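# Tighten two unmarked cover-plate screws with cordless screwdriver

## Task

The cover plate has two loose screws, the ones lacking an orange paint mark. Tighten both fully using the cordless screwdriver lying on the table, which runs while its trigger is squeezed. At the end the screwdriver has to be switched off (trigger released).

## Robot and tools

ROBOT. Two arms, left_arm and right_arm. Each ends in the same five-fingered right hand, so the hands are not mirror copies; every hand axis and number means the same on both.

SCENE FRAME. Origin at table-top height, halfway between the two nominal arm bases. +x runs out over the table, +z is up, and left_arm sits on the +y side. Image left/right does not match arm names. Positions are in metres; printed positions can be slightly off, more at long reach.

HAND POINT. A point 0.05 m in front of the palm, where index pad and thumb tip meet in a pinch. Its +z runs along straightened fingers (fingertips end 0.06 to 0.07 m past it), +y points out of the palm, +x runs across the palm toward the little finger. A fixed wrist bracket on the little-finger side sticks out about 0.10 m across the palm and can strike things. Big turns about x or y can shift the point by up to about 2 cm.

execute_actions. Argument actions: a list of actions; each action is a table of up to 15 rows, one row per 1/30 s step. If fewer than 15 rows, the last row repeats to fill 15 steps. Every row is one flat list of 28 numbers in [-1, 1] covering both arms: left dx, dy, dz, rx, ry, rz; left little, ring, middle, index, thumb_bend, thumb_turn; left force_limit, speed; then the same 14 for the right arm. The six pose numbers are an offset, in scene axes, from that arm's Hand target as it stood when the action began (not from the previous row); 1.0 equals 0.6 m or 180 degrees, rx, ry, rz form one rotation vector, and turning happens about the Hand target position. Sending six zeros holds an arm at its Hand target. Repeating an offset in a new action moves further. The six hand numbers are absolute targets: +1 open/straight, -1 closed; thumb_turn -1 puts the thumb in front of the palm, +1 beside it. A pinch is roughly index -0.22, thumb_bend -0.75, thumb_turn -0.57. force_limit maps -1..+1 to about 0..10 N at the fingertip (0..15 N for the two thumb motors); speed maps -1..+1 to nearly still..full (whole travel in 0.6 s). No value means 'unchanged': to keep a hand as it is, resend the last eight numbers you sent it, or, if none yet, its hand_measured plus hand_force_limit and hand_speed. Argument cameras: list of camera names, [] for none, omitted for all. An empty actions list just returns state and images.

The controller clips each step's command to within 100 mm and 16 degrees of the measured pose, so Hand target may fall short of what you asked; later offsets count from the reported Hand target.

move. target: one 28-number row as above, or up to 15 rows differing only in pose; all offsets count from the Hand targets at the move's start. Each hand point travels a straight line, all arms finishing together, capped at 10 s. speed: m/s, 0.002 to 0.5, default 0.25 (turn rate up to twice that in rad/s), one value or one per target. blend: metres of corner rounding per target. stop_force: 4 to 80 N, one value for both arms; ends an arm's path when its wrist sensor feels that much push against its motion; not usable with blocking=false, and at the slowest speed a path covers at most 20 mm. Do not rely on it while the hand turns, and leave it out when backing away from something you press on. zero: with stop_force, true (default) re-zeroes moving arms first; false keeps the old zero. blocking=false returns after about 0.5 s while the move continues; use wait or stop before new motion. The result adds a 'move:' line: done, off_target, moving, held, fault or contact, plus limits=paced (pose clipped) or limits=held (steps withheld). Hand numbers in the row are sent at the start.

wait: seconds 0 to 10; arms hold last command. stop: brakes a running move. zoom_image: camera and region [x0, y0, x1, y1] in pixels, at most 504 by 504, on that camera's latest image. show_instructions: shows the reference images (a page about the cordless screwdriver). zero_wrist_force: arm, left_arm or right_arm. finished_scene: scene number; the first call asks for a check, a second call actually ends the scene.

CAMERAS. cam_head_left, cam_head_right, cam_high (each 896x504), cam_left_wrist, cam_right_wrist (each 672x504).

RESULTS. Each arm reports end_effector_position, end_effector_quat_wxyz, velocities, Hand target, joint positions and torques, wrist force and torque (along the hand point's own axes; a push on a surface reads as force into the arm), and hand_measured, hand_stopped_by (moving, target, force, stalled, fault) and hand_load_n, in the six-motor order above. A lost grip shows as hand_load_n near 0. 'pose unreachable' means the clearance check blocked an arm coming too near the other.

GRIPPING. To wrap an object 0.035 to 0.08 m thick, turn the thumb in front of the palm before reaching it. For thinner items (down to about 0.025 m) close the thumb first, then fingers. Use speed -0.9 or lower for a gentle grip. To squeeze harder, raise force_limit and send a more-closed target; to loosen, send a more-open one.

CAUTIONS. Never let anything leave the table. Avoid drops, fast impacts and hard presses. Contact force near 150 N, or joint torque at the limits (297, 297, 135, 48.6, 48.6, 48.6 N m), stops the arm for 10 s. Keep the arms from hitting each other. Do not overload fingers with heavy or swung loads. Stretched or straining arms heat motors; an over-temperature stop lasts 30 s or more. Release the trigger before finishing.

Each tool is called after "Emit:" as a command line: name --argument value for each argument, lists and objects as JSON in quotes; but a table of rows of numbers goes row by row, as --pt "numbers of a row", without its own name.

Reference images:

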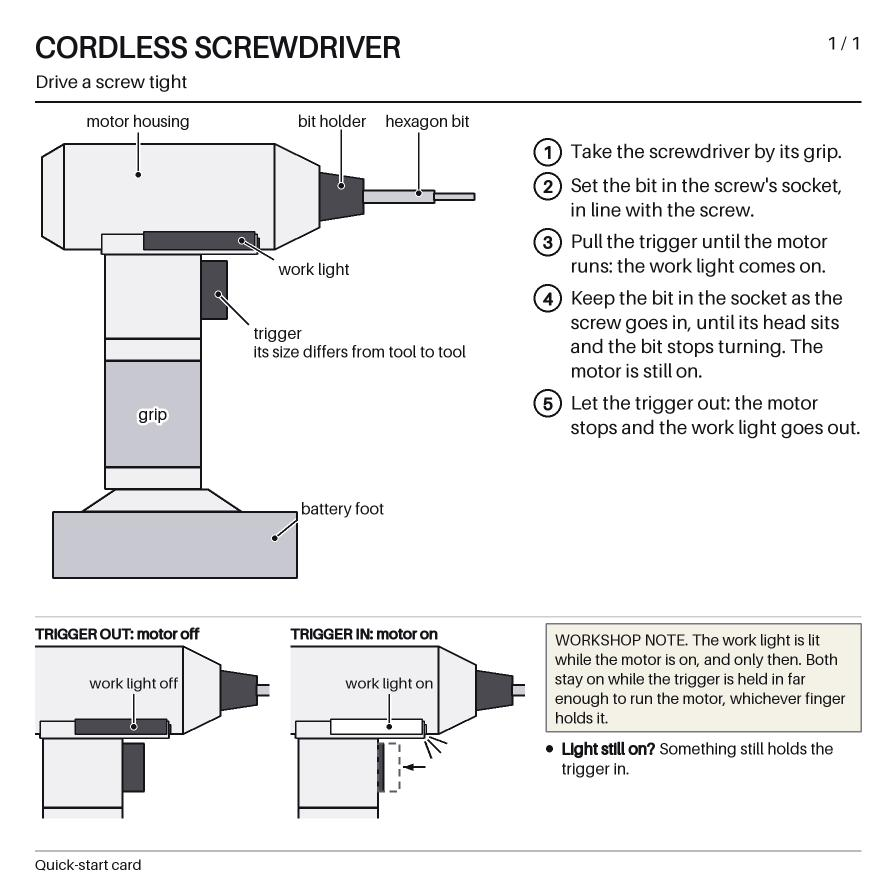

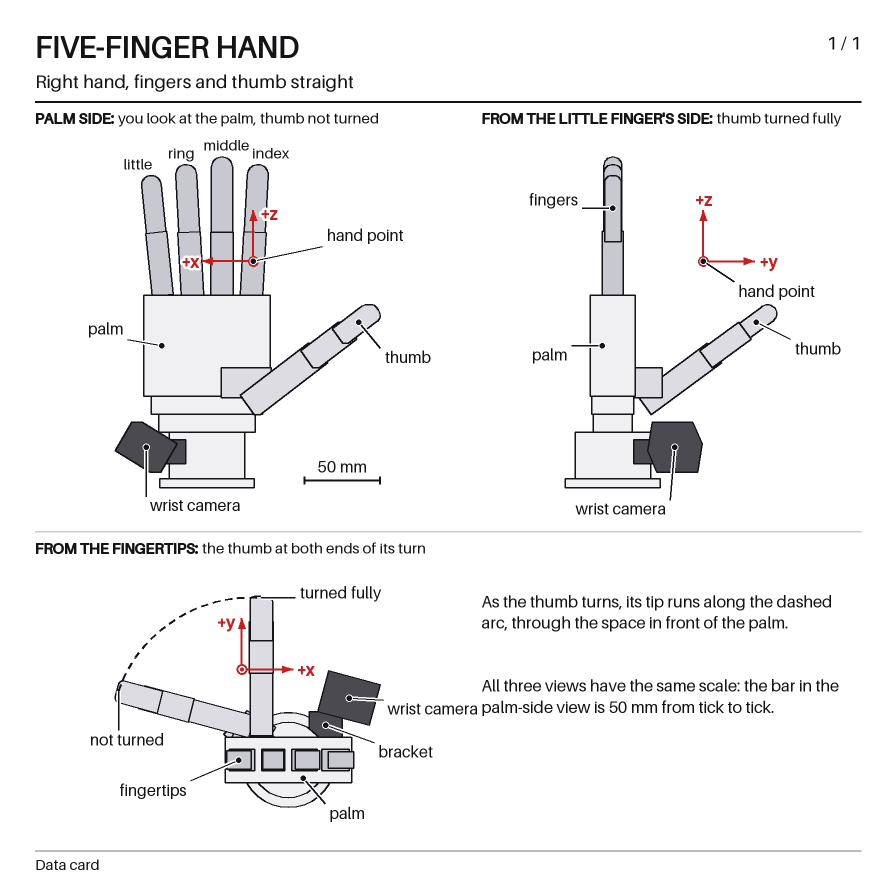

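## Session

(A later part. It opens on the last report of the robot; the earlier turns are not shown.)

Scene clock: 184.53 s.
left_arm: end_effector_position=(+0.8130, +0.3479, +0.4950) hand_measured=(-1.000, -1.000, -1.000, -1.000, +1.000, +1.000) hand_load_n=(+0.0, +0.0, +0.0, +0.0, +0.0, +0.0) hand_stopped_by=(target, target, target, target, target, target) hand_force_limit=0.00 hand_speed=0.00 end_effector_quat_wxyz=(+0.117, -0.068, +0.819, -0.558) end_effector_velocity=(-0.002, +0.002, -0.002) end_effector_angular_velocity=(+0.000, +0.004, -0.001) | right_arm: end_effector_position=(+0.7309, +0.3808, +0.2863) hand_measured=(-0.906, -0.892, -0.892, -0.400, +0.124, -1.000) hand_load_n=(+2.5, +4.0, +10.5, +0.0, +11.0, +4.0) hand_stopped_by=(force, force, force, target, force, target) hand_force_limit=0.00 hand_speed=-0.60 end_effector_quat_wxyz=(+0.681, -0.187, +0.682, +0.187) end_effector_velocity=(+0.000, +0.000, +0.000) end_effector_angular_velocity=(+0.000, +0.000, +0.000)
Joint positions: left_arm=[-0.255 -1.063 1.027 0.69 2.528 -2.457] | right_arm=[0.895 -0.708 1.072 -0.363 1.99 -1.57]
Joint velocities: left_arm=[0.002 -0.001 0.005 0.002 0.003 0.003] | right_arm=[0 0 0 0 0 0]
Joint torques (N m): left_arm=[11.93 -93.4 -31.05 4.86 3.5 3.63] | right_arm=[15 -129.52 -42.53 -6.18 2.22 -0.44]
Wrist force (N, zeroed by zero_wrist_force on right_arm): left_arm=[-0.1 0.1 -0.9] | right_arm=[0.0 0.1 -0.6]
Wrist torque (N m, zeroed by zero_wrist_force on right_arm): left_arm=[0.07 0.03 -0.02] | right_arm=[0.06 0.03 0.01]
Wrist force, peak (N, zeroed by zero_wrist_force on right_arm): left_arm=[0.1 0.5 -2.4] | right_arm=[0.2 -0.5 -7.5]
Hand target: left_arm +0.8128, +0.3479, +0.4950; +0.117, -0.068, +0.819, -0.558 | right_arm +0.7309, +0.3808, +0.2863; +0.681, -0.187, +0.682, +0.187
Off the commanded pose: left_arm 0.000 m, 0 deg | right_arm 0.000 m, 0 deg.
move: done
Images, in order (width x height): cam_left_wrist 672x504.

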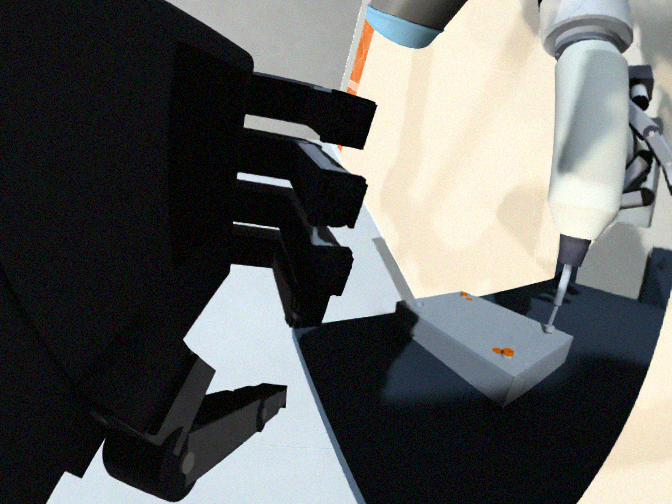

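Emit:
wait --seconds 0

Emit:
zoom_image --camera "cam_head_right" --region '[350, 100, 650, 300]'

Emit:
zoom_image --camera "cam_head_left" --region '[300, 100, 600, 300]'

Scene clock: 185.17 s.
left_arm: end_effector_position=(+0.8128, +0.3479, +0.4950) hand_measured=(-1.000, -1.000, -1.000, -1.000, +1.000, +1.000) hand_load_n=(+0.0, +0.0, +0.0, +0.0, +0.0, -0.5) hand_stopped_by=(target, target, target, target, target, target) hand_force_limit=0.00 hand_speed=0.00 end_effector_quat_wxyz=(+0.117, -0.068, +0.819, -0.558) end_effector_velocity=(+0.000, -0.001, +0.000) end_effector_angular_velocity=(+0.000, +0.000, -0.002) | right_arm: end_effector_position=(+0.7309, +0.3808, +0.2863) hand_measured=(-0.906, -0.892, -0.892, -0.400, +0.124, -1.000) hand_load_n=(+2.5, +4.0, +10.5, +0.0, +11.0, +4.0) hand_stopped_by=(force, force, force, target, force, target) hand_force_limit=0.00 hand_speed=-0.60 end_effector_quat_wxyz=(+0.681, -0.187, +0.682, +0.187) end_effector_velocity=(+0.000, +0.000, +0.000) end_effector_angular_velocity=(-0.001, +0.001, +0.000)
Joint positions: left_arm=[-0.255 -1.063 1.028 0.69 2.528 -2.457] | right_arm=[0.895 -0.708 1.072 -0.363 1.99 -1.57]
Joint velocities: left_arm=[-0.001 0 0 0.001 0 0.001] | right_arm=[0 0 0 0.001 0 0]
Joint torques (N m): left_arm=[-9.76 -94.68 -28.23 4.26 2.68 4.13] | right_arm=[14.76 -126.87 -46.08 -5.2 2.09 -0.58]
Wrist force (N, zeroed by zero_wrist_force on right_arm): left_arm=[0.2 0.0 -0.8] | right_arm=[0.2 -0.1 -0.6]
Wrist torque (N m, zeroed by zero_wrist_force on right_arm): left_arm=[0.05 -0.01 -0.01] | right_arm=[0.04 -0.01 0.01]
Wrist force, peak (N, zeroed by zero_wrist_force on right_arm): left_arm=[0.1 0.1 -1.4] | right_arm=[-0.3 -0.4 -0.8]
Hand target: left_arm +0.8128, +0.3479, +0.4950; +0.117, -0.068, +0.819, -0.558 | right_arm +0.7309, +0.3808, +0.2863; +0.681, -0.187, +0.682, +0.187
Off the commanded pose: left_arm 0.000 m, 0 deg | right_arm 0.000 m, 0 deg.

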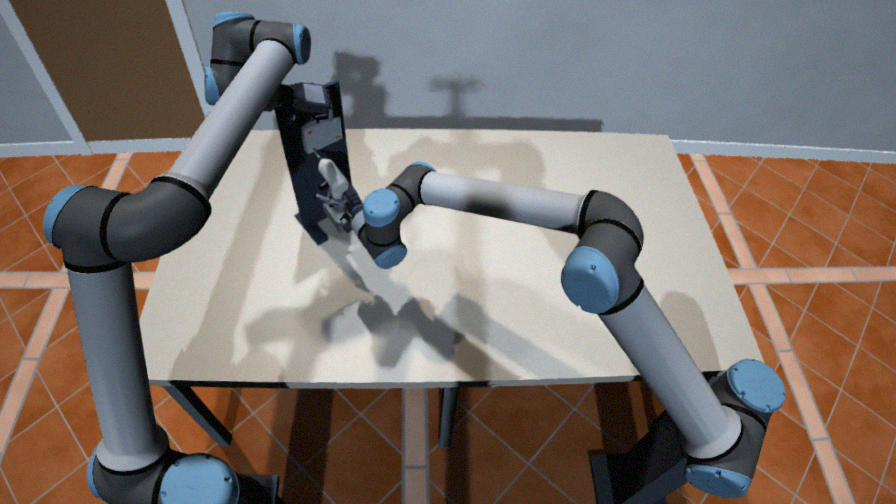

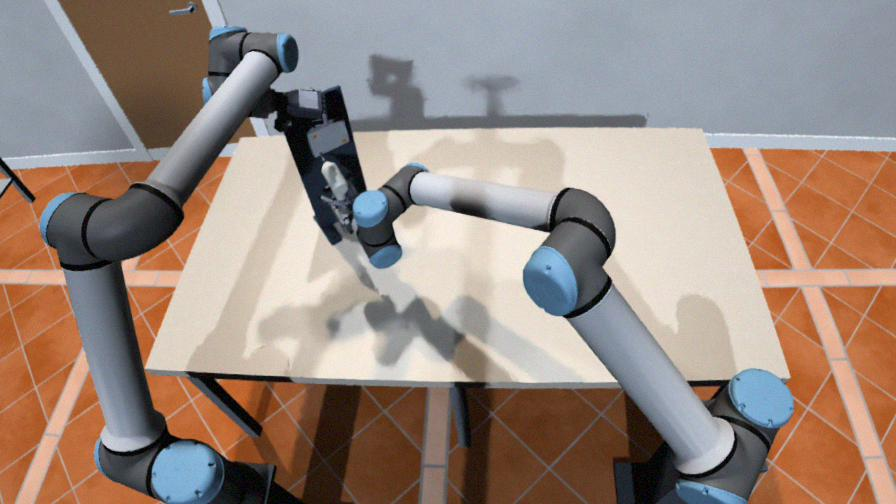

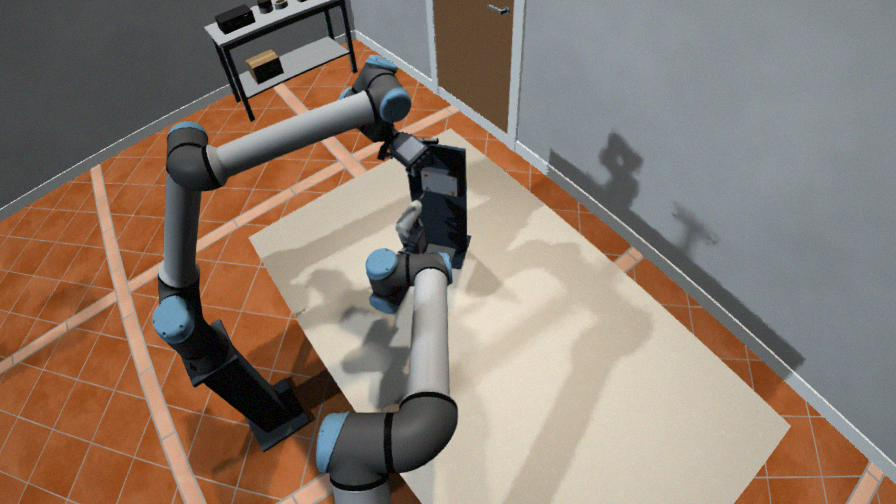

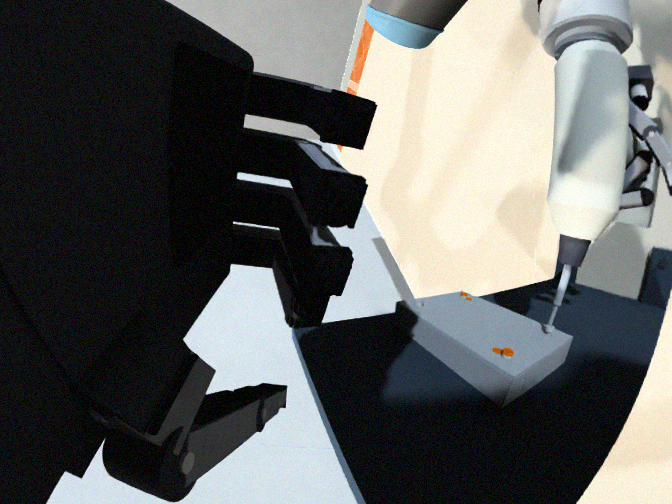

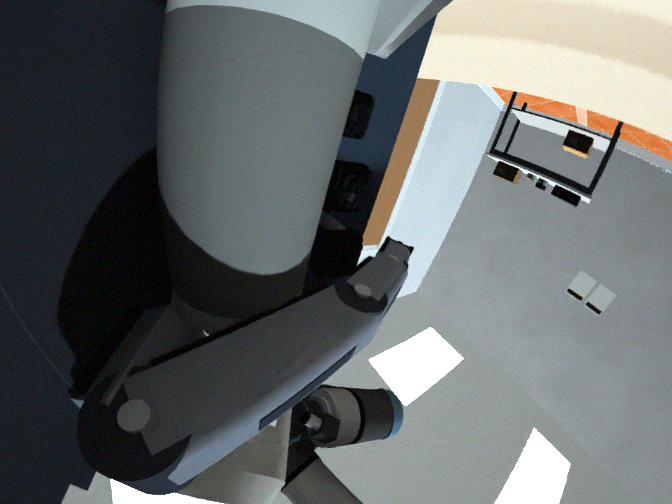

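Scaled by 1.680.

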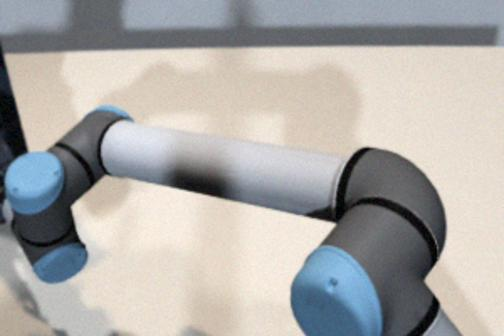

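Scaled by 1.680.

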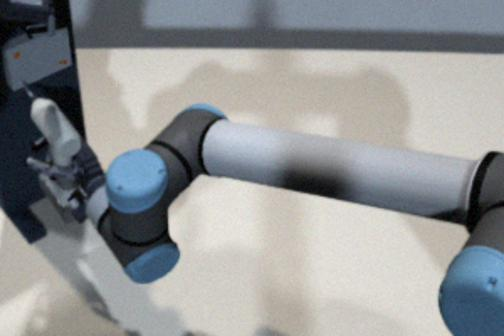

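Emit:
zoom_image --camera "cam_left_wrist" --region '[530, 230, 590, 350]'

Emit:
zoom_image --camera "cam_left_wrist" --region '[535, 312, 565, 342]'

Emit:
zoom_image --camera "cam_left_wrist" --region '[490, 320, 590, 420]'

Scaled by 4.200 from the camera's 672x504 image, which has a finer 960x720 frame.

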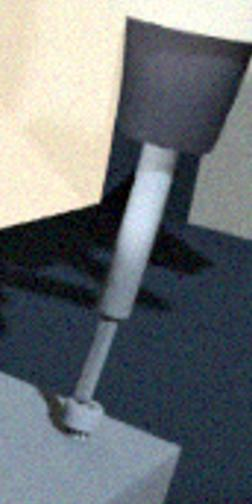

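Scaled by 16.800 from the camera's 672x504 image, which has a finer 960x720 frame.

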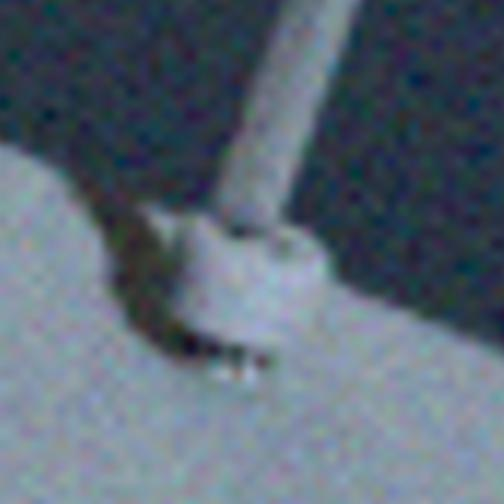

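Scaled by 5.040 from the camera's 672x504 image, which has a finer 960x720 frame.

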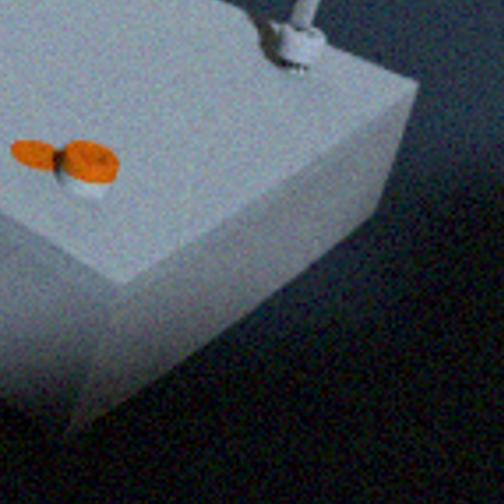

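Emit:
zoom_image --camera "cam_head_right" --region '[260, 50, 520, 250]'

Emit:
zoom_image --camera "cam_high" --region '[360, 120, 500, 290]'

Scaled by 1.938.

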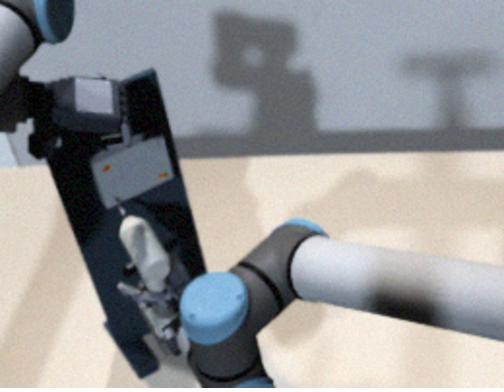

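Scaled by 2.965.

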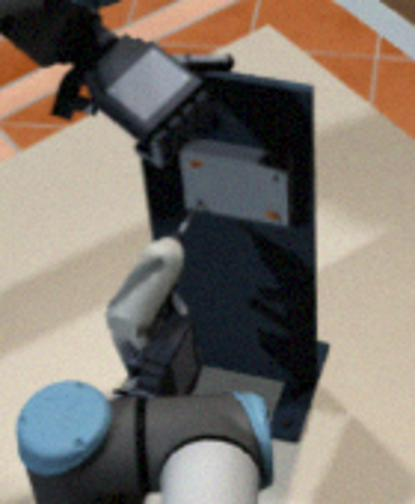

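Emit:
zoom_image --camera "cam_left_wrist" --region '[550, 328, 590, 368]'

Emit:
zoom_image --camera "cam_left_wrist" --region '[490, 368, 530, 408]'

Emit:
zoom_image --camera "cam_left_wrist" --region '[385, 290, 425, 330]'

Emit:
zoom_image --camera "cam_left_wrist" --region '[545, 250, 585, 290]'

Emit:
zoom_image --camera "cam_left_wrist" --region '[535, 290, 575, 330]'

Scaled by 12.600 from the camera's 672x504 image, which has a finer 960x720 frame.

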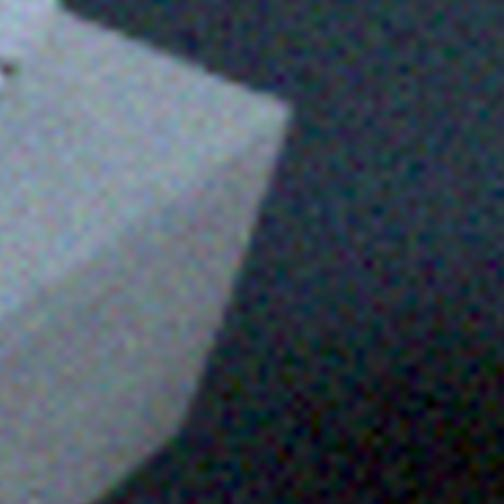

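Scaled by 12.600 from the camera's 672x504 image, which has a finer 960x720 frame.

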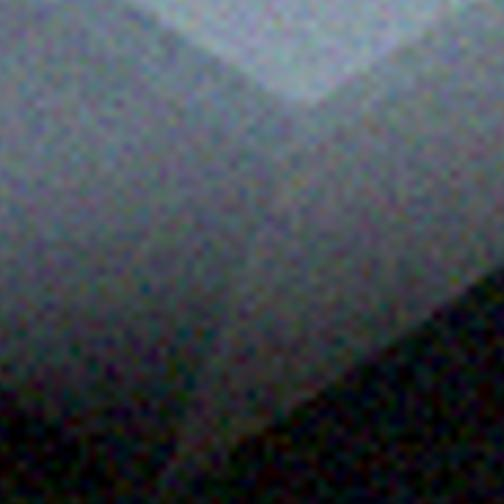

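Scaled by 12.600 from the camera's 672x504 image, which has a finer 960x720 frame.

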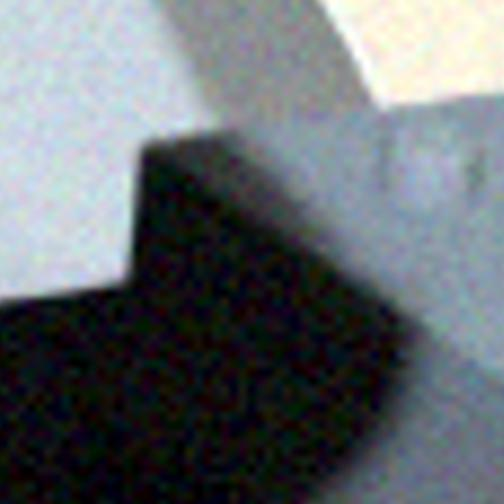

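Scaled by 12.600 from the camera's 672x504 image, which has a finer 960x720 frame.

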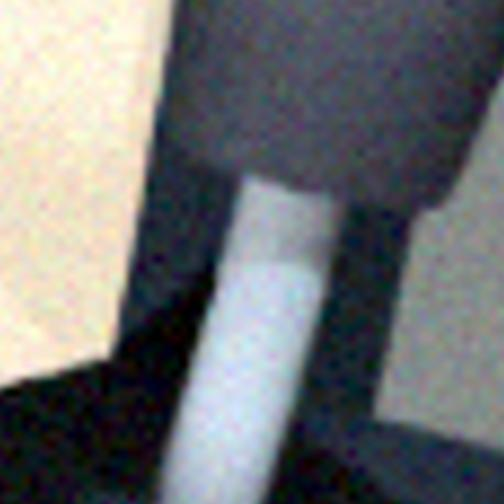

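Scaled by 12.600 from the camera's 672x504 image, which has a finer 960x720 frame.

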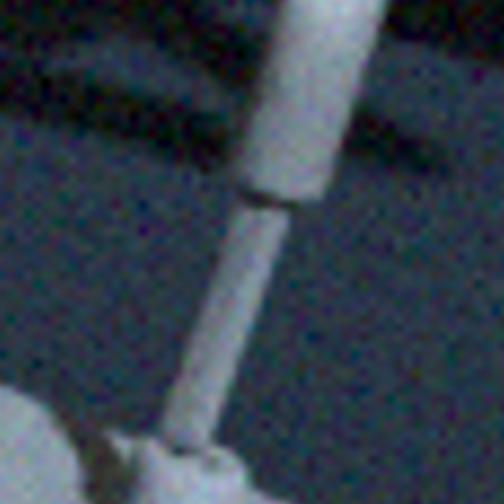

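Emit:
move --target '[0,0,0,0,0,0,-1,-1,-1,-1,1,1,0,0,0.0004,0.0006,0,0,0,0,-1,-1,-1,-0.4,-1,-1,0,-0.6]' --speed 0.003 --cameras '[]'

Emit:
move --target '[0,0,0,0,0,0,-1,-1,-1,-1,1,1,0,0,0,0,0,0,0,0,-1,-1,-1,-1,-1,-1,0,-0.6]' --speed 0.003 --cameras '[]'

Emit:
move --target '[0,0,0,0,0,0,-1,-1,-1,-1,1,1,0,0,0,0,0,0,0,0,-1,-1,-1,-0.4,-1,-1,0,-0.6]' --speed 0.003 --cameras '["cam_left_wrist"]'

Emit:
zoom_image --camera "cam_left_wrist" --region '[535, 312, 565, 342]'

Scene clock: 189.33 s.
left_arm: end_effector_position=(+0.8128, +0.3479, +0.4950) hand_measured=(-1.000, -1.000, -1.000, -1.000, +1.000, +1.000) hand_load_n=(+0.0, +0.0, +0.0, +0.0, +0.0, -0.5) hand_stopped_by=(target, target, target, target, target, target) hand_force_limit=0.00 hand_speed=0.00 end_effector_quat_wxyz=(+0.117, -0.068, +0.819, -0.558) end_effector_velocity=(+0.000, +0.000, -0.001) end_effector_angular_velocity=(+0.000, +0.000, +0.001) | right_arm: end_effector_position=(+0.7311, +0.3812, +0.2863) hand_measured=(-0.906, -0.892, -0.892, -0.400, +0.124, -1.000) hand_load_n=(+3.0, +4.5, +10.5, +0.0, +11.5, +3.5) hand_stopped_by=(force, force, force, target, force, target) hand_force_limit=0.00 hand_speed=-0.60 end_effector_quat_wxyz=(+0.681, -0.188, +0.682, +0.187) end_effector_velocity=(+0.000, +0.000, +0.000) end_effector_angular_velocity=(+0.001, -0.001, +0.000)
Joint positions: left_arm=[-0.255 -1.063 1.028 0.69 2.528 -2.457] | right_arm=[0.895 -0.707 1.07 -0.362 1.99 -1.57]
Joint velocities: left_arm=[0 0.001 0 0 0 0] | right_arm=[0 0 0 -0.001 0 0]
Joint torques (N m): left_arm=[-9.29 -93.3 -34.71 1.83 2.92 4.47] | right_arm=[10.65 -114.2 -55.19 -2.79 1.39 -0.9]
Wrist force (N, zeroed by zero_wrist_force on right_arm): left_arm=[-0.2 -0.1 -0.8] | right_arm=[0.9 -2.3 -10.6]
Wrist torque (N m, zeroed by zero_wrist_force on right_arm): left_arm=[0.04 0.05 -0.03] | right_arm=[0.48 -0.33 0.12]
Wrist force, peak (N, zeroed by zero_wrist_force on right_arm): left_arm=[-0.3 -0.1 -1.3] | right_arm=[0.9 -2.2 -10.8]
Hand target: left_arm +0.8128, +0.3479, +0.4950; +0.117, -0.068, +0.819, -0.558 | right_arm +0.7311, +0.3812, +0.2863; +0.681, -0.187, +0.682, +0.187
Off the commanded pose: left_arm 0.000 m, 0 deg | right_arm 0.000 m, 0 deg.
move: done
No camera images: "cameras" was empty.

Scene clock: 190.27 s.
left_arm: end_effector_position=(+0.8128, +0.3479, +0.4950) hand_measured=(-1.000, -1.000, -1.000, -1.000, +1.000, +1.000) hand_load_n=(+0.0, +0.0, +0.0, +0.0, +0.0, -0.5) hand_stopped_by=(target, target, target, target, target, target) hand_force_limit=0.00 hand_speed=0.00 end_effector_quat_wxyz=(+0.117, -0.068, +0.819, -0.558) end_effector_velocity=(+0.000, +0.001, +0.000) end_effector_angular_velocity=(+0.000, +0.000, +0.001) | right_arm: end_effector_position=(+0.7311, +0.3812, +0.2863) hand_measured=(-0.906, -0.892, -0.892, -0.840, +0.124, -1.000) hand_load_n=(+3.0, +4.0, +10.5, +6.0, +11.5, +4.0) hand_stopped_by=(force, force, force, force, force, target) hand_force_limit=0.00 hand_speed=-0.60 end_effector_quat_wxyz=(+0.681, -0.188, +0.682, +0.187) end_effector_velocity=(+0.000, +0.000, +0.000) end_effector_angular_velocity=(+0.000, +0.000, +0.000)
Joint positions: left_arm=[-0.255 -1.063 1.028 0.69 2.528 -2.457] | right_arm=[0.895 -0.707 1.07 -0.362 1.99 -1.57]
Joint velocities: left_arm=[0.001 0 0 0 -0.001 0] | right_arm=[0 0 0 -0.001 0 0]
Joint torques (N m): left_arm=[-13.64 -93.27 -38.52 1.31 3.14 3.71] | right_arm=[6.27 -118.55 -52.53 -5.95 1.76 -1.09]
Wrist force (N, zeroed by zero_wrist_force on right_arm): left_arm=[0.1 -0.1 -1.1] | right_arm=[0.1 -1.2 -4.9]
Wrist torque (N m, zeroed by zero_wrist_force on right_arm): left_arm=[0.06 0.01 -0.01] | right_arm=[0.21 -0.14 0.04]
Wrist force, peak (N, zeroed by zero_wrist_force on right_arm): left_arm=[-0.2 0.1 -1.3] | right_arm=[0.8 -2.2 -10.8]
Hand target: left_arm +0.8128, +0.3479, +0.4950; +0.117, -0.068, +0.819, -0.558 | right_arm +0.7311, +0.3812, +0.2863; +0.681, -0.187, +0.682, +0.187
Off the commanded pose: left_arm 0.000 m, 0 deg | right_arm 0.000 m, 0 deg.
move: done
No camera images: "cameras" was empty.

Scene clock: 191.20 s.
left_arm: end_effector_position=(+0.8128, +0.3479, +0.4950) hand_measured=(-1.000, -1.000, -1.000, -1.000, +1.000, +1.000) hand_load_n=(+0.0, +0.0, +0.0, +0.0, +0.0, +0.0) hand_stopped_by=(target, target, target, target, target, target) hand_force_limit=0.00 hand_speed=0.00 end_effector_quat_wxyz=(+0.117, -0.068, +0.819, -0.558) end_effector_velocity=(+0.000, +0.000, +0.000) end_effector_angular_velocity=(-0.001, +0.002, +0.001) | right_arm: end_effector_position=(+0.7311, +0.3812, +0.2863) hand_measured=(-0.906, -0.892, -0.892, -0.400, +0.124, -1.000) hand_load_n=(+3.0, +4.0, +10.5, +0.0, +11.0, +3.5) hand_stopped_by=(force, force, force, target, force, target) hand_force_limit=0.00 hand_speed=-0.60 end_effector_quat_wxyz=(+0.681, -0.188, +0.682, +0.187) end_effector_velocity=(+0.000, +0.000, +0.000) end_effector_angular_velocity=(+0.000, +0.001, +0.000)
Joint positions: left_arm=[-0.255 -1.063 1.028 0.69 2.528 -2.457] | right_arm=[0.895 -0.707 1.07 -0.362 1.99 -1.57]
Joint velocities: left_arm=[0.001 0 0 0 0 -0.002] | right_arm=[0 -0.001 0 0.001 0 0]
Joint torques (N m): left_arm=[-13.05 -95.01 -39.71 0.59 2.98 3.67] | right_arm=[-0.02 -123.86 -50.14 -6.22 1.63 -1.15]
Wrist force (N, zeroed by zero_wrist_force on right_arm): left_arm=[-0.4 0.1 -0.8] | right_arm=[0.2 -0.6 -4.8]
Wrist torque (N m, zeroed by zero_wrist_force on right_arm): left_arm=[0.07 0.09 -0.04] | right_arm=[0.19 -0.20 0.04]
Wrist force, peak (N, zeroed by zero_wrist_force on right_arm): left_arm=[0.0 0.2 -1.6] | right_arm=[0.3 -0.7 -4.8]
Hand target: left_arm +0.8128, +0.3479, +0.4950; +0.117, -0.068, +0.819, -0.558 | right_arm +0.7311, +0.3812, +0.2863; +0.681, -0.187, +0.682, +0.187
Off the commanded pose: left_arm 0.000 m, 0 deg | right_arm 0.000 m, 0 deg.
move: done
Images, in order (width x height): cam_left_wrist 672x504.

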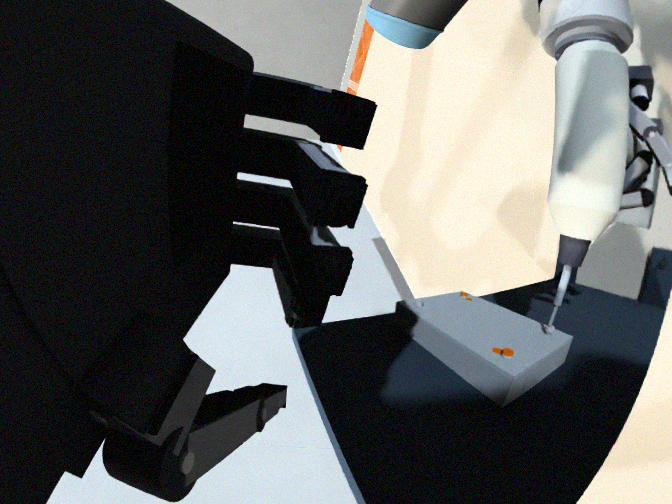

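Scaled by 16.800 from the camera's 672x504 image, which has a finer 960x720 frame.

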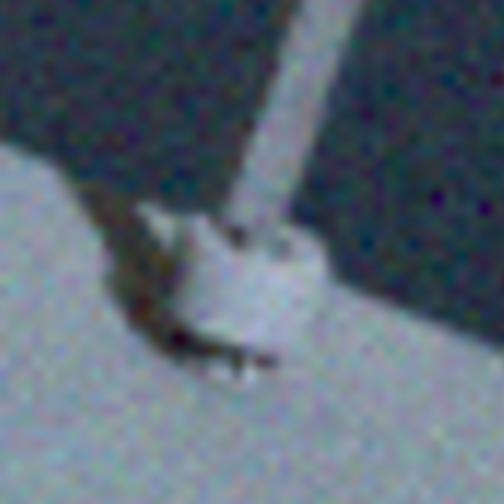

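Emit:
execute_actions --actions '[[[0,0,0,0,0,0,-1,-1,-1,-1,1,1,0,0,0,0,0,0,0,0,-1,-1,-1,-1,-1,-1,0,-0.3]],[[0,0,0,0,0,0,-1,-1,-1,-1,1,1,0,0,0,0,0,0,0,0,-1,-1,-1,-0.4,-1,-1,0,-0.3]],[[0,0,0,0,0,0,-1,-1,-1,-1,1,1,0,0,0,0,0,0,0,0,-1,-1,-1,-1,-1,-1,0,-0.3]],[[0,0,0,0,0,0,-1,-1,-1,-1,1,1,0,0,0,0,0,0,0,0,-1,-1,-1,-0.4,-1,-1,0,-0.3]],[[0,0,0,0,0,0,-1,-1,-1,-1,1,1,0,0,0,0,0,0,0,0,-1,-1,-1,-1,-1,-1,0,-0.3]],[[0,0,0,0,0,0,-1,-1,-1,-1,1,1,0,0,0,0,0,0,0,0,-1,-1,-1,-0.4,-1,-1,0,-0.3]]]' --cameras '["cam_left_wrist"]'

Emit:
zoom_image --camera "cam_left_wrist" --region '[535, 312, 565, 342]'

Scene clock: 194.77 s.
left_arm: end_effector_position=(+0.8128, +0.3479, +0.4950) hand_measured=(-1.000, -1.000, -1.000, -1.000, +1.000, +1.000) hand_load_n=(+0.0, +0.0, +0.0, +0.0, +0.0, -0.5) hand_stopped_by=(target, target, target, target, target, target) hand_force_limit=0.00 hand_speed=0.00 end_effector_quat_wxyz=(+0.117, -0.068, +0.819, -0.558) end_effector_velocity=(+0.000, +0.000, -0.001) end_effector_angular_velocity=(+0.001, +0.000, +0.001) | right_arm: end_effector_position=(+0.7311, +0.3812, +0.2863) hand_measured=(-0.906, -0.892, -0.892, -0.400, +0.124, -1.000) hand_load_n=(+3.0, +4.0, +10.5, +0.0, +11.5, +3.5) hand_stopped_by=(force, force, force, target, force, target) hand_force_limit=0.00 hand_speed=-0.30 end_effector_quat_wxyz=(+0.681, -0.187, +0.682, +0.187) end_effector_velocity=(+0.000, +0.000, -0.001) end_effector_angular_velocity=(+0.000, +0.000, +0.000)
Joint positions: left_arm=[-0.255 -1.063 1.028 0.69 2.528 -2.457] | right_arm=[0.895 -0.707 1.07 -0.362 1.99 -1.57]
Joint velocities: left_arm=[0 0.001 0 0 -0.001 0] | right_arm=[0 0.001 0 -0.001 0 0]
Joint torques (N m): left_arm=[-15.24 -92.87 -44.74 -1.19 3.27 3.66] | right_arm=[-15.57 -125.64 -43.24 -4.98 1.64 -1.39]
Wrist force (N, zeroed by zero_wrist_force on right_arm): left_arm=[-0.1 -0.1 -1.0] | right_arm=[-0.5 -0.4 -4.0]
Wrist torque (N m, zeroed by zero_wrist_force on right_arm): left_arm=[0.05 0.04 -0.03] | right_arm=[0.16 -0.15 0.00]
Wrist force, peak (N, zeroed by zero_wrist_force on right_arm): left_arm=[-0.3 0.0 -1.4] | right_arm=[0.1 -1.2 -5.8]
Hand target: left_arm +0.8128, +0.3479, +0.4950; +0.117, -0.068, +0.819, -0.558 | right_arm +0.7311, +0.3812, +0.2863; +0.681, -0.187, +0.682, +0.187
Off the commanded pose: left_arm 0.000 m, 0 deg | right_arm 0.000 m, 0 deg.
Images, in order (width x height): cam_left_wrist 672x504.

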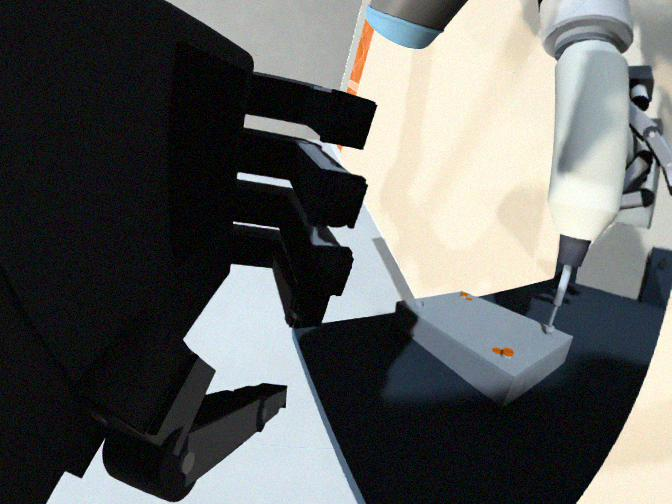

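Scaled by 16.800 from the camera's 672x504 image, which has a finer 960x720 frame.

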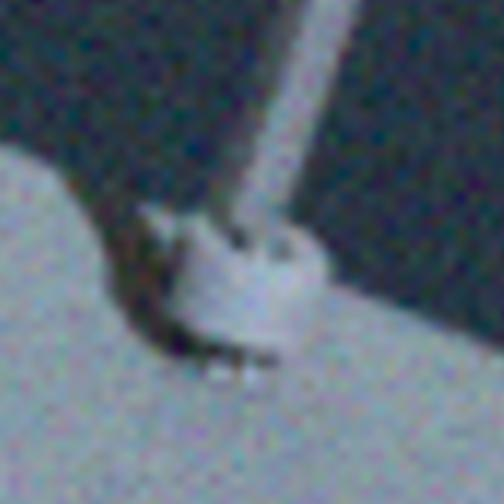

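Emit:
wait --seconds 0.1 --cameras '["cam_left_wrist","cam_high"]'

Emit:
zoom_image --camera "cam_left_wrist" --region '[535, 312, 565, 342]'

Scene clock: 195.43 s.
left_arm: end_effector_position=(+0.8128, +0.3479, +0.4950) hand_measured=(-1.000, -1.000, -1.000, -1.000, +1.000, +1.000) hand_load_n=(+0.0, +0.0, +0.0, +0.0, +0.0, +0.0) hand_stopped_by=(target, target, target, target, target, target) hand_force_limit=0.00 hand_speed=0.00 end_effector_quat_wxyz=(+0.117, -0.068, +0.819, -0.558) end_effector_velocity=(+0.000, +0.000, +0.000) end_effector_angular_velocity=(+0.000, -0.001, +0.000) | right_arm: end_effector_position=(+0.7311, +0.3812, +0.2863) hand_measured=(-0.906, -0.892, -0.892, -0.400, +0.124, -1.000) hand_load_n=(+3.0, +4.0, +10.5, +0.0, +11.5, +3.5) hand_stopped_by=(force, force, force, target, force, target) hand_force_limit=0.00 hand_speed=-0.30 end_effector_quat_wxyz=(+0.681, -0.187, +0.682, +0.187) end_effector_velocity=(+0.000, +0.000, +0.000) end_effector_angular_velocity=(+0.000, +0.001, +0.000)
Joint positions: left_arm=[-0.255 -1.063 1.028 0.69 2.528 -2.457] | right_arm=[0.895 -0.707 1.07 -0.362 1.99 -1.57]
Joint velocities: left_arm=[0 0 0 0 -0.001 0.001] | right_arm=[0 0 0 0.001 0 0]
Joint torques (N m): left_arm=[-12.47 -93.87 -45.51 -1.33 3.02 4.07] | right_arm=[-16.11 -125.94 -43.59 -4.7 1.87 -1.44]
Wrist force (N, zeroed by zero_wrist_force on right_arm): left_arm=[0.0 0.2 -0.6] | right_arm=[-0.1 -0.2 -4.2]
Wrist torque (N m, zeroed by zero_wrist_force on right_arm): left_arm=[0.08 0.01 0.00] | right_arm=[0.21 -0.21 0.03]
Wrist force, peak (N, zeroed by zero_wrist_force on right_arm): left_arm=[0.1 -0.1 -1.5] | right_arm=[-0.7 -0.4 -4.2]
Hand target: left_arm +0.8128, +0.3479, +0.4950; +0.117, -0.068, +0.819, -0.558 | right_arm +0.7311, +0.3812, +0.2863; +0.681, -0.187, +0.682, +0.187
Off the commanded pose: left_arm 0.000 m, 0 deg | right_arm 0.000 m, 0 deg.
wait: 0.10 s; at rest from the start
Images, in order (width x height): cam_high 896x504, cam_left_wrist 672x504.

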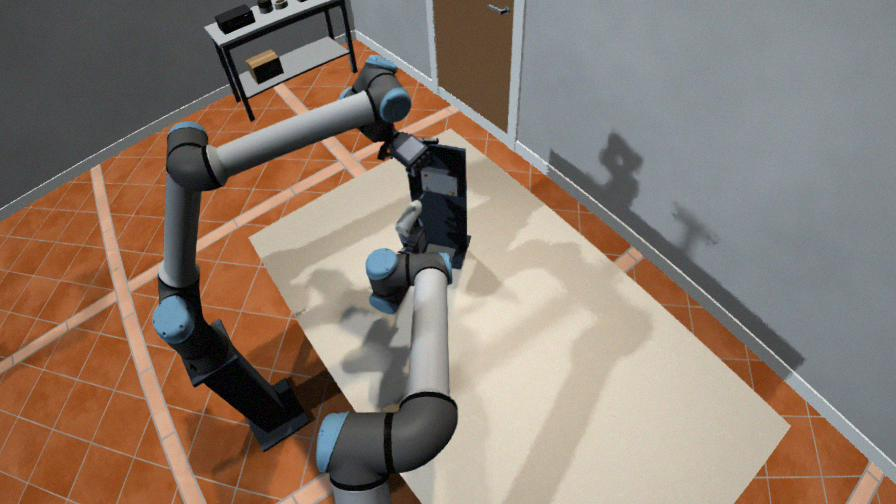

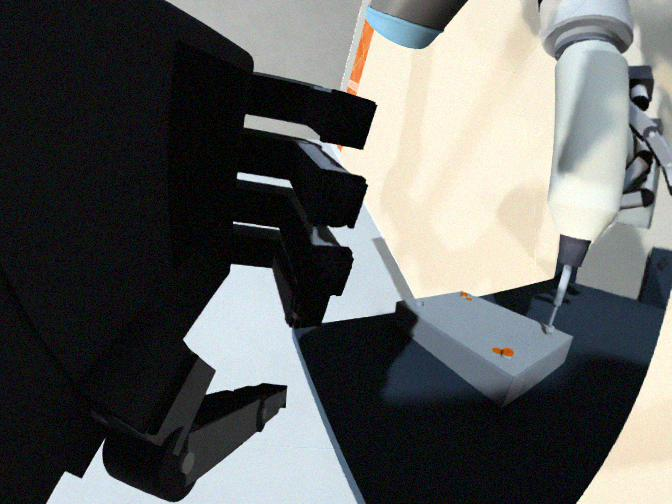

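Scaled by 16.800 from the camera's 672x504 image, which has a finer 960x720 frame.

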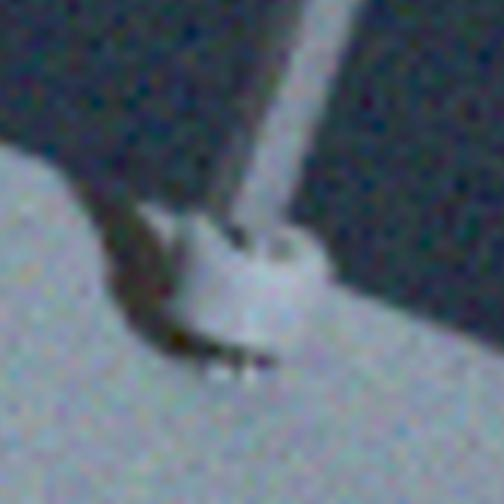

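Emit:
move --pt "0 0 0 0 0 0 -1 -1 -1 -1 1 1 0 0 -0.0004 0.0006 0 0 0 0 -1 -1 -1 -1 -1 -1 0 -0.3" --pt "0 0 0 0 0 0 -1 -1 -1 -1 1 1 0 0 0.0004 -0.0006 0 0 0 0 -1 -1 -1 -1 -1 -1 0 -0.3" --pt "0 0 0 0 0 0 -1 -1 -1 -1 1 1 0 0 0 0 0 0 0 0 -1 -1 -1 -1 -1 -1 0 -0.3" --speed 0.002 --cameras '["cam_left_wrist"]'

Emit:
zoom_image --camera "cam_left_wrist" --region '[535, 312, 565, 342]'

Scene clock: 196.90 s.
left_arm: end_effector_position=(+0.8128, +0.3479, +0.4950) hand_measured=(-1.000, -1.000, -1.000, -1.000, +1.000, +1.000) hand_load_n=(+0.0, +0.0, +0.0, +0.0, +0.0, +0.0) hand_stopped_by=(target, target, target, target, target, target) hand_force_limit=0.00 hand_speed=0.00 end_effector_quat_wxyz=(+0.117, -0.068, +0.819, -0.558) end_effector_velocity=(+0.000, +0.000, +0.000) end_effector_angular_velocity=(+0.000, -0.001, +0.000) | right_arm: end_effector_position=(+0.7312, +0.3811, +0.2864) hand_measured=(-0.906, -0.892, -0.892, -0.822, +0.124, -1.000) hand_load_n=(+3.0, +4.0, +10.0, +5.5, +11.5, +3.5) hand_stopped_by=(force, force, force, force, force, target) hand_force_limit=0.00 hand_speed=-0.30 end_effector_quat_wxyz=(+0.681, -0.187, +0.682, +0.187) end_effector_velocity=(+0.000, +0.000, +0.001) end_effector_angular_velocity=(+0.001, +0.000, +0.000)
Joint positions: left_arm=[-0.255 -1.063 1.028 0.69 2.528 -2.457] | right_arm=[0.895 -0.707 1.07 -0.362 1.99 -1.57]
Joint velocities: left_arm=[0.001 0 0 -0.001 0 0.001] | right_arm=[0 -0.001 0 0 0 0]
Joint torques (N m): left_arm=[-12.84 -91.11 -50.3 -1.71 2.67 4.35] | right_arm=[12.55 -111.31 -53.56 -1.77 2.02 -1.36]
Wrist force (N, zeroed by zero_wrist_force on right_arm): left_arm=[0.1 -0.1 -0.8] | right_arm=[-0.1 -0.8 -5.6]
Wrist torque (N m, zeroed by zero_wrist_force on right_arm): left_arm=[0.04 0.00 -0.01] | right_arm=[0.22 -0.22 0.03]
Wrist force, peak (N, zeroed by zero_wrist_force on right_arm): left_arm=[-0.3 -0.2 -1.3] | right_arm=[0.5 -1.6 -9.0]
Hand target: left_arm +0.8128, +0.3479, +0.4950; +0.117, -0.068, +0.819, -0.558 | right_arm +0.7311, +0.3812, +0.2863; +0.681, -0.187, +0.682, +0.187
Off the commanded pose: left_arm 0.000 m, 0 deg | right_arm 0.000 m, 0 deg.
move: done
Images, in order (width x height): cam_left_wrist 672x504.

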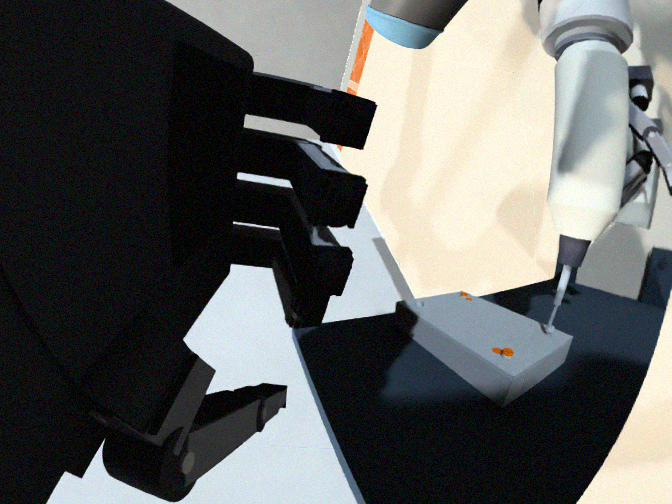

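Scaled by 16.800 from the camera's 672x504 image, which has a finer 960x720 frame.

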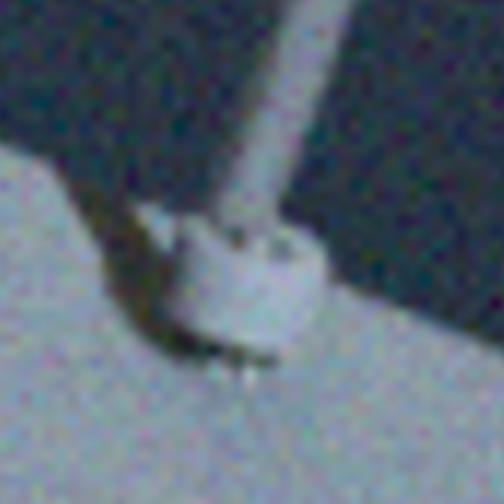

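Emit:
move --target '[0,0,0,0,0,0,-1,-1,-1,-1,1,1,0,0,-0.0224,-0.0144,0,0,0,0,-1,-1,-1,-0.4,-1,-1,0,-0.3]' --speed 0.02 --cameras '["cam_left_wrist"]'

Emit:
zoom_image --camera "cam_left_wrist" --region '[540, 317, 560, 337]'

Emit:
zoom_image --camera "cam_left_wrist" --region '[535, 300, 575, 340]'

Scene clock: 198.47 s.
left_arm: end_effector_position=(+0.8128, +0.3479, +0.4950) hand_measured=(-1.000, -1.000, -1.000, -1.000, +1.000, +1.000) hand_load_n=(+0.0, +0.0, +0.0, +0.0, +0.0, -0.5) hand_stopped_by=(target, target, target, target, target, target) hand_force_limit=0.00 hand_speed=0.00 end_effector_quat_wxyz=(+0.117, -0.068, +0.819, -0.558) end_effector_velocity=(+0.000, +0.000, +0.000) end_effector_angular_velocity=(+0.000, -0.001, -0.001) | right_arm: end_effector_position=(+0.7176, +0.3725, +0.2864) hand_measured=(-0.906, -0.892, -0.892, -0.400, +0.124, -1.000) hand_load_n=(+2.0, +4.0, +11.0, +0.0, +10.5, +4.5) hand_stopped_by=(force, force, force, target, force, target) hand_force_limit=0.00 hand_speed=-0.30 end_effector_quat_wxyz=(+0.681, -0.187, +0.682, +0.187) end_effector_velocity=(+0.001, +0.001, +0.002) end_effector_angular_velocity=(+0.003, -0.002, +0.000)
Joint positions: left_arm=[-0.255 -1.063 1.028 0.69 2.528 -2.457] | right_arm=[0.902 -0.731 1.115 -0.383 1.996 -1.57]
Joint velocities: left_arm=[0 0.001 0 0 0.001 0.001] | right_arm=[0 0.001 -0.004 -0.001 0 0]
Joint torques (N m): left_arm=[-9.43 -93.51 -51.49 -1.06 2.6 3.78] | right_arm=[2.6 -110.65 -51.21 -2.24 0.65 -0.92]
Wrist force (N, zeroed by zero_wrist_force on right_arm): left_arm=[-0.3 0.1 -0.9] | right_arm=[0.2 0.0 -0.7]
Wrist torque (N m, zeroed by zero_wrist_force on right_arm): left_arm=[0.08 0.07 -0.03] | right_arm=[0.07 0.00 0.02]
Wrist force, peak (N, zeroed by zero_wrist_force on right_arm): left_arm=[0.3 -0.2 -1.4] | right_arm=[0.4 -1.2 -6.3]
Hand target: left_arm +0.8128, +0.3479, +0.4950; +0.117, -0.068, +0.819, -0.558 | right_arm +0.7177, +0.3725, +0.2863; +0.681, -0.188, +0.682, +0.187
Off the commanded pose: left_arm 0.000 m, 0 deg | right_arm 0.000 m, 0 deg.
move: done
Images, in order (width x height): cam_left_wrist 672x504.

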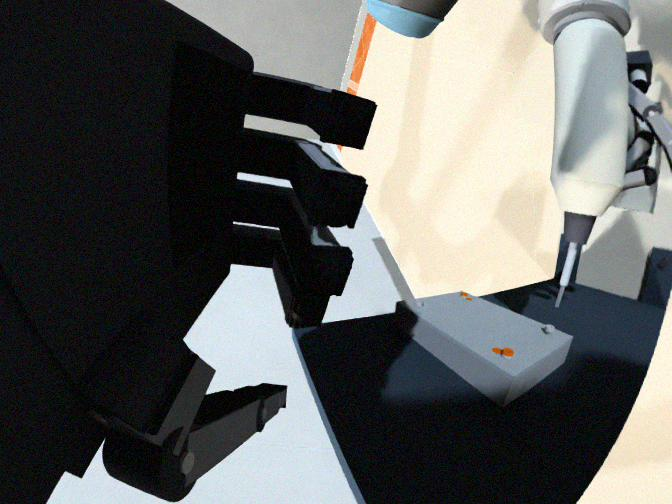

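Scaled by 25.200 from the camera's 672x504 image, which has a finer 960x720 frame.

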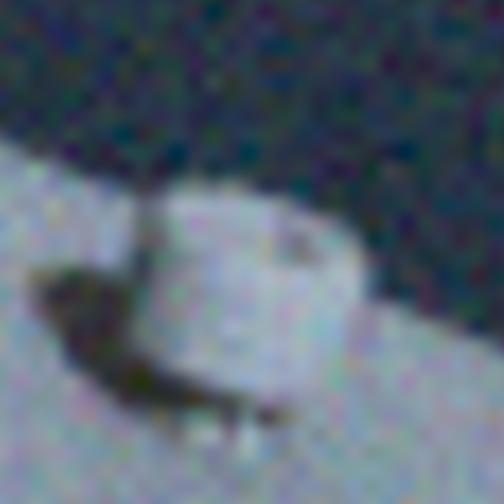

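Scaled by 12.600 from the camera's 672x504 image, which has a finer 960x720 frame.

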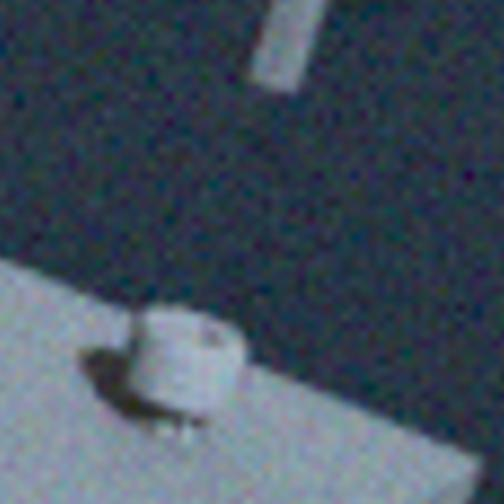

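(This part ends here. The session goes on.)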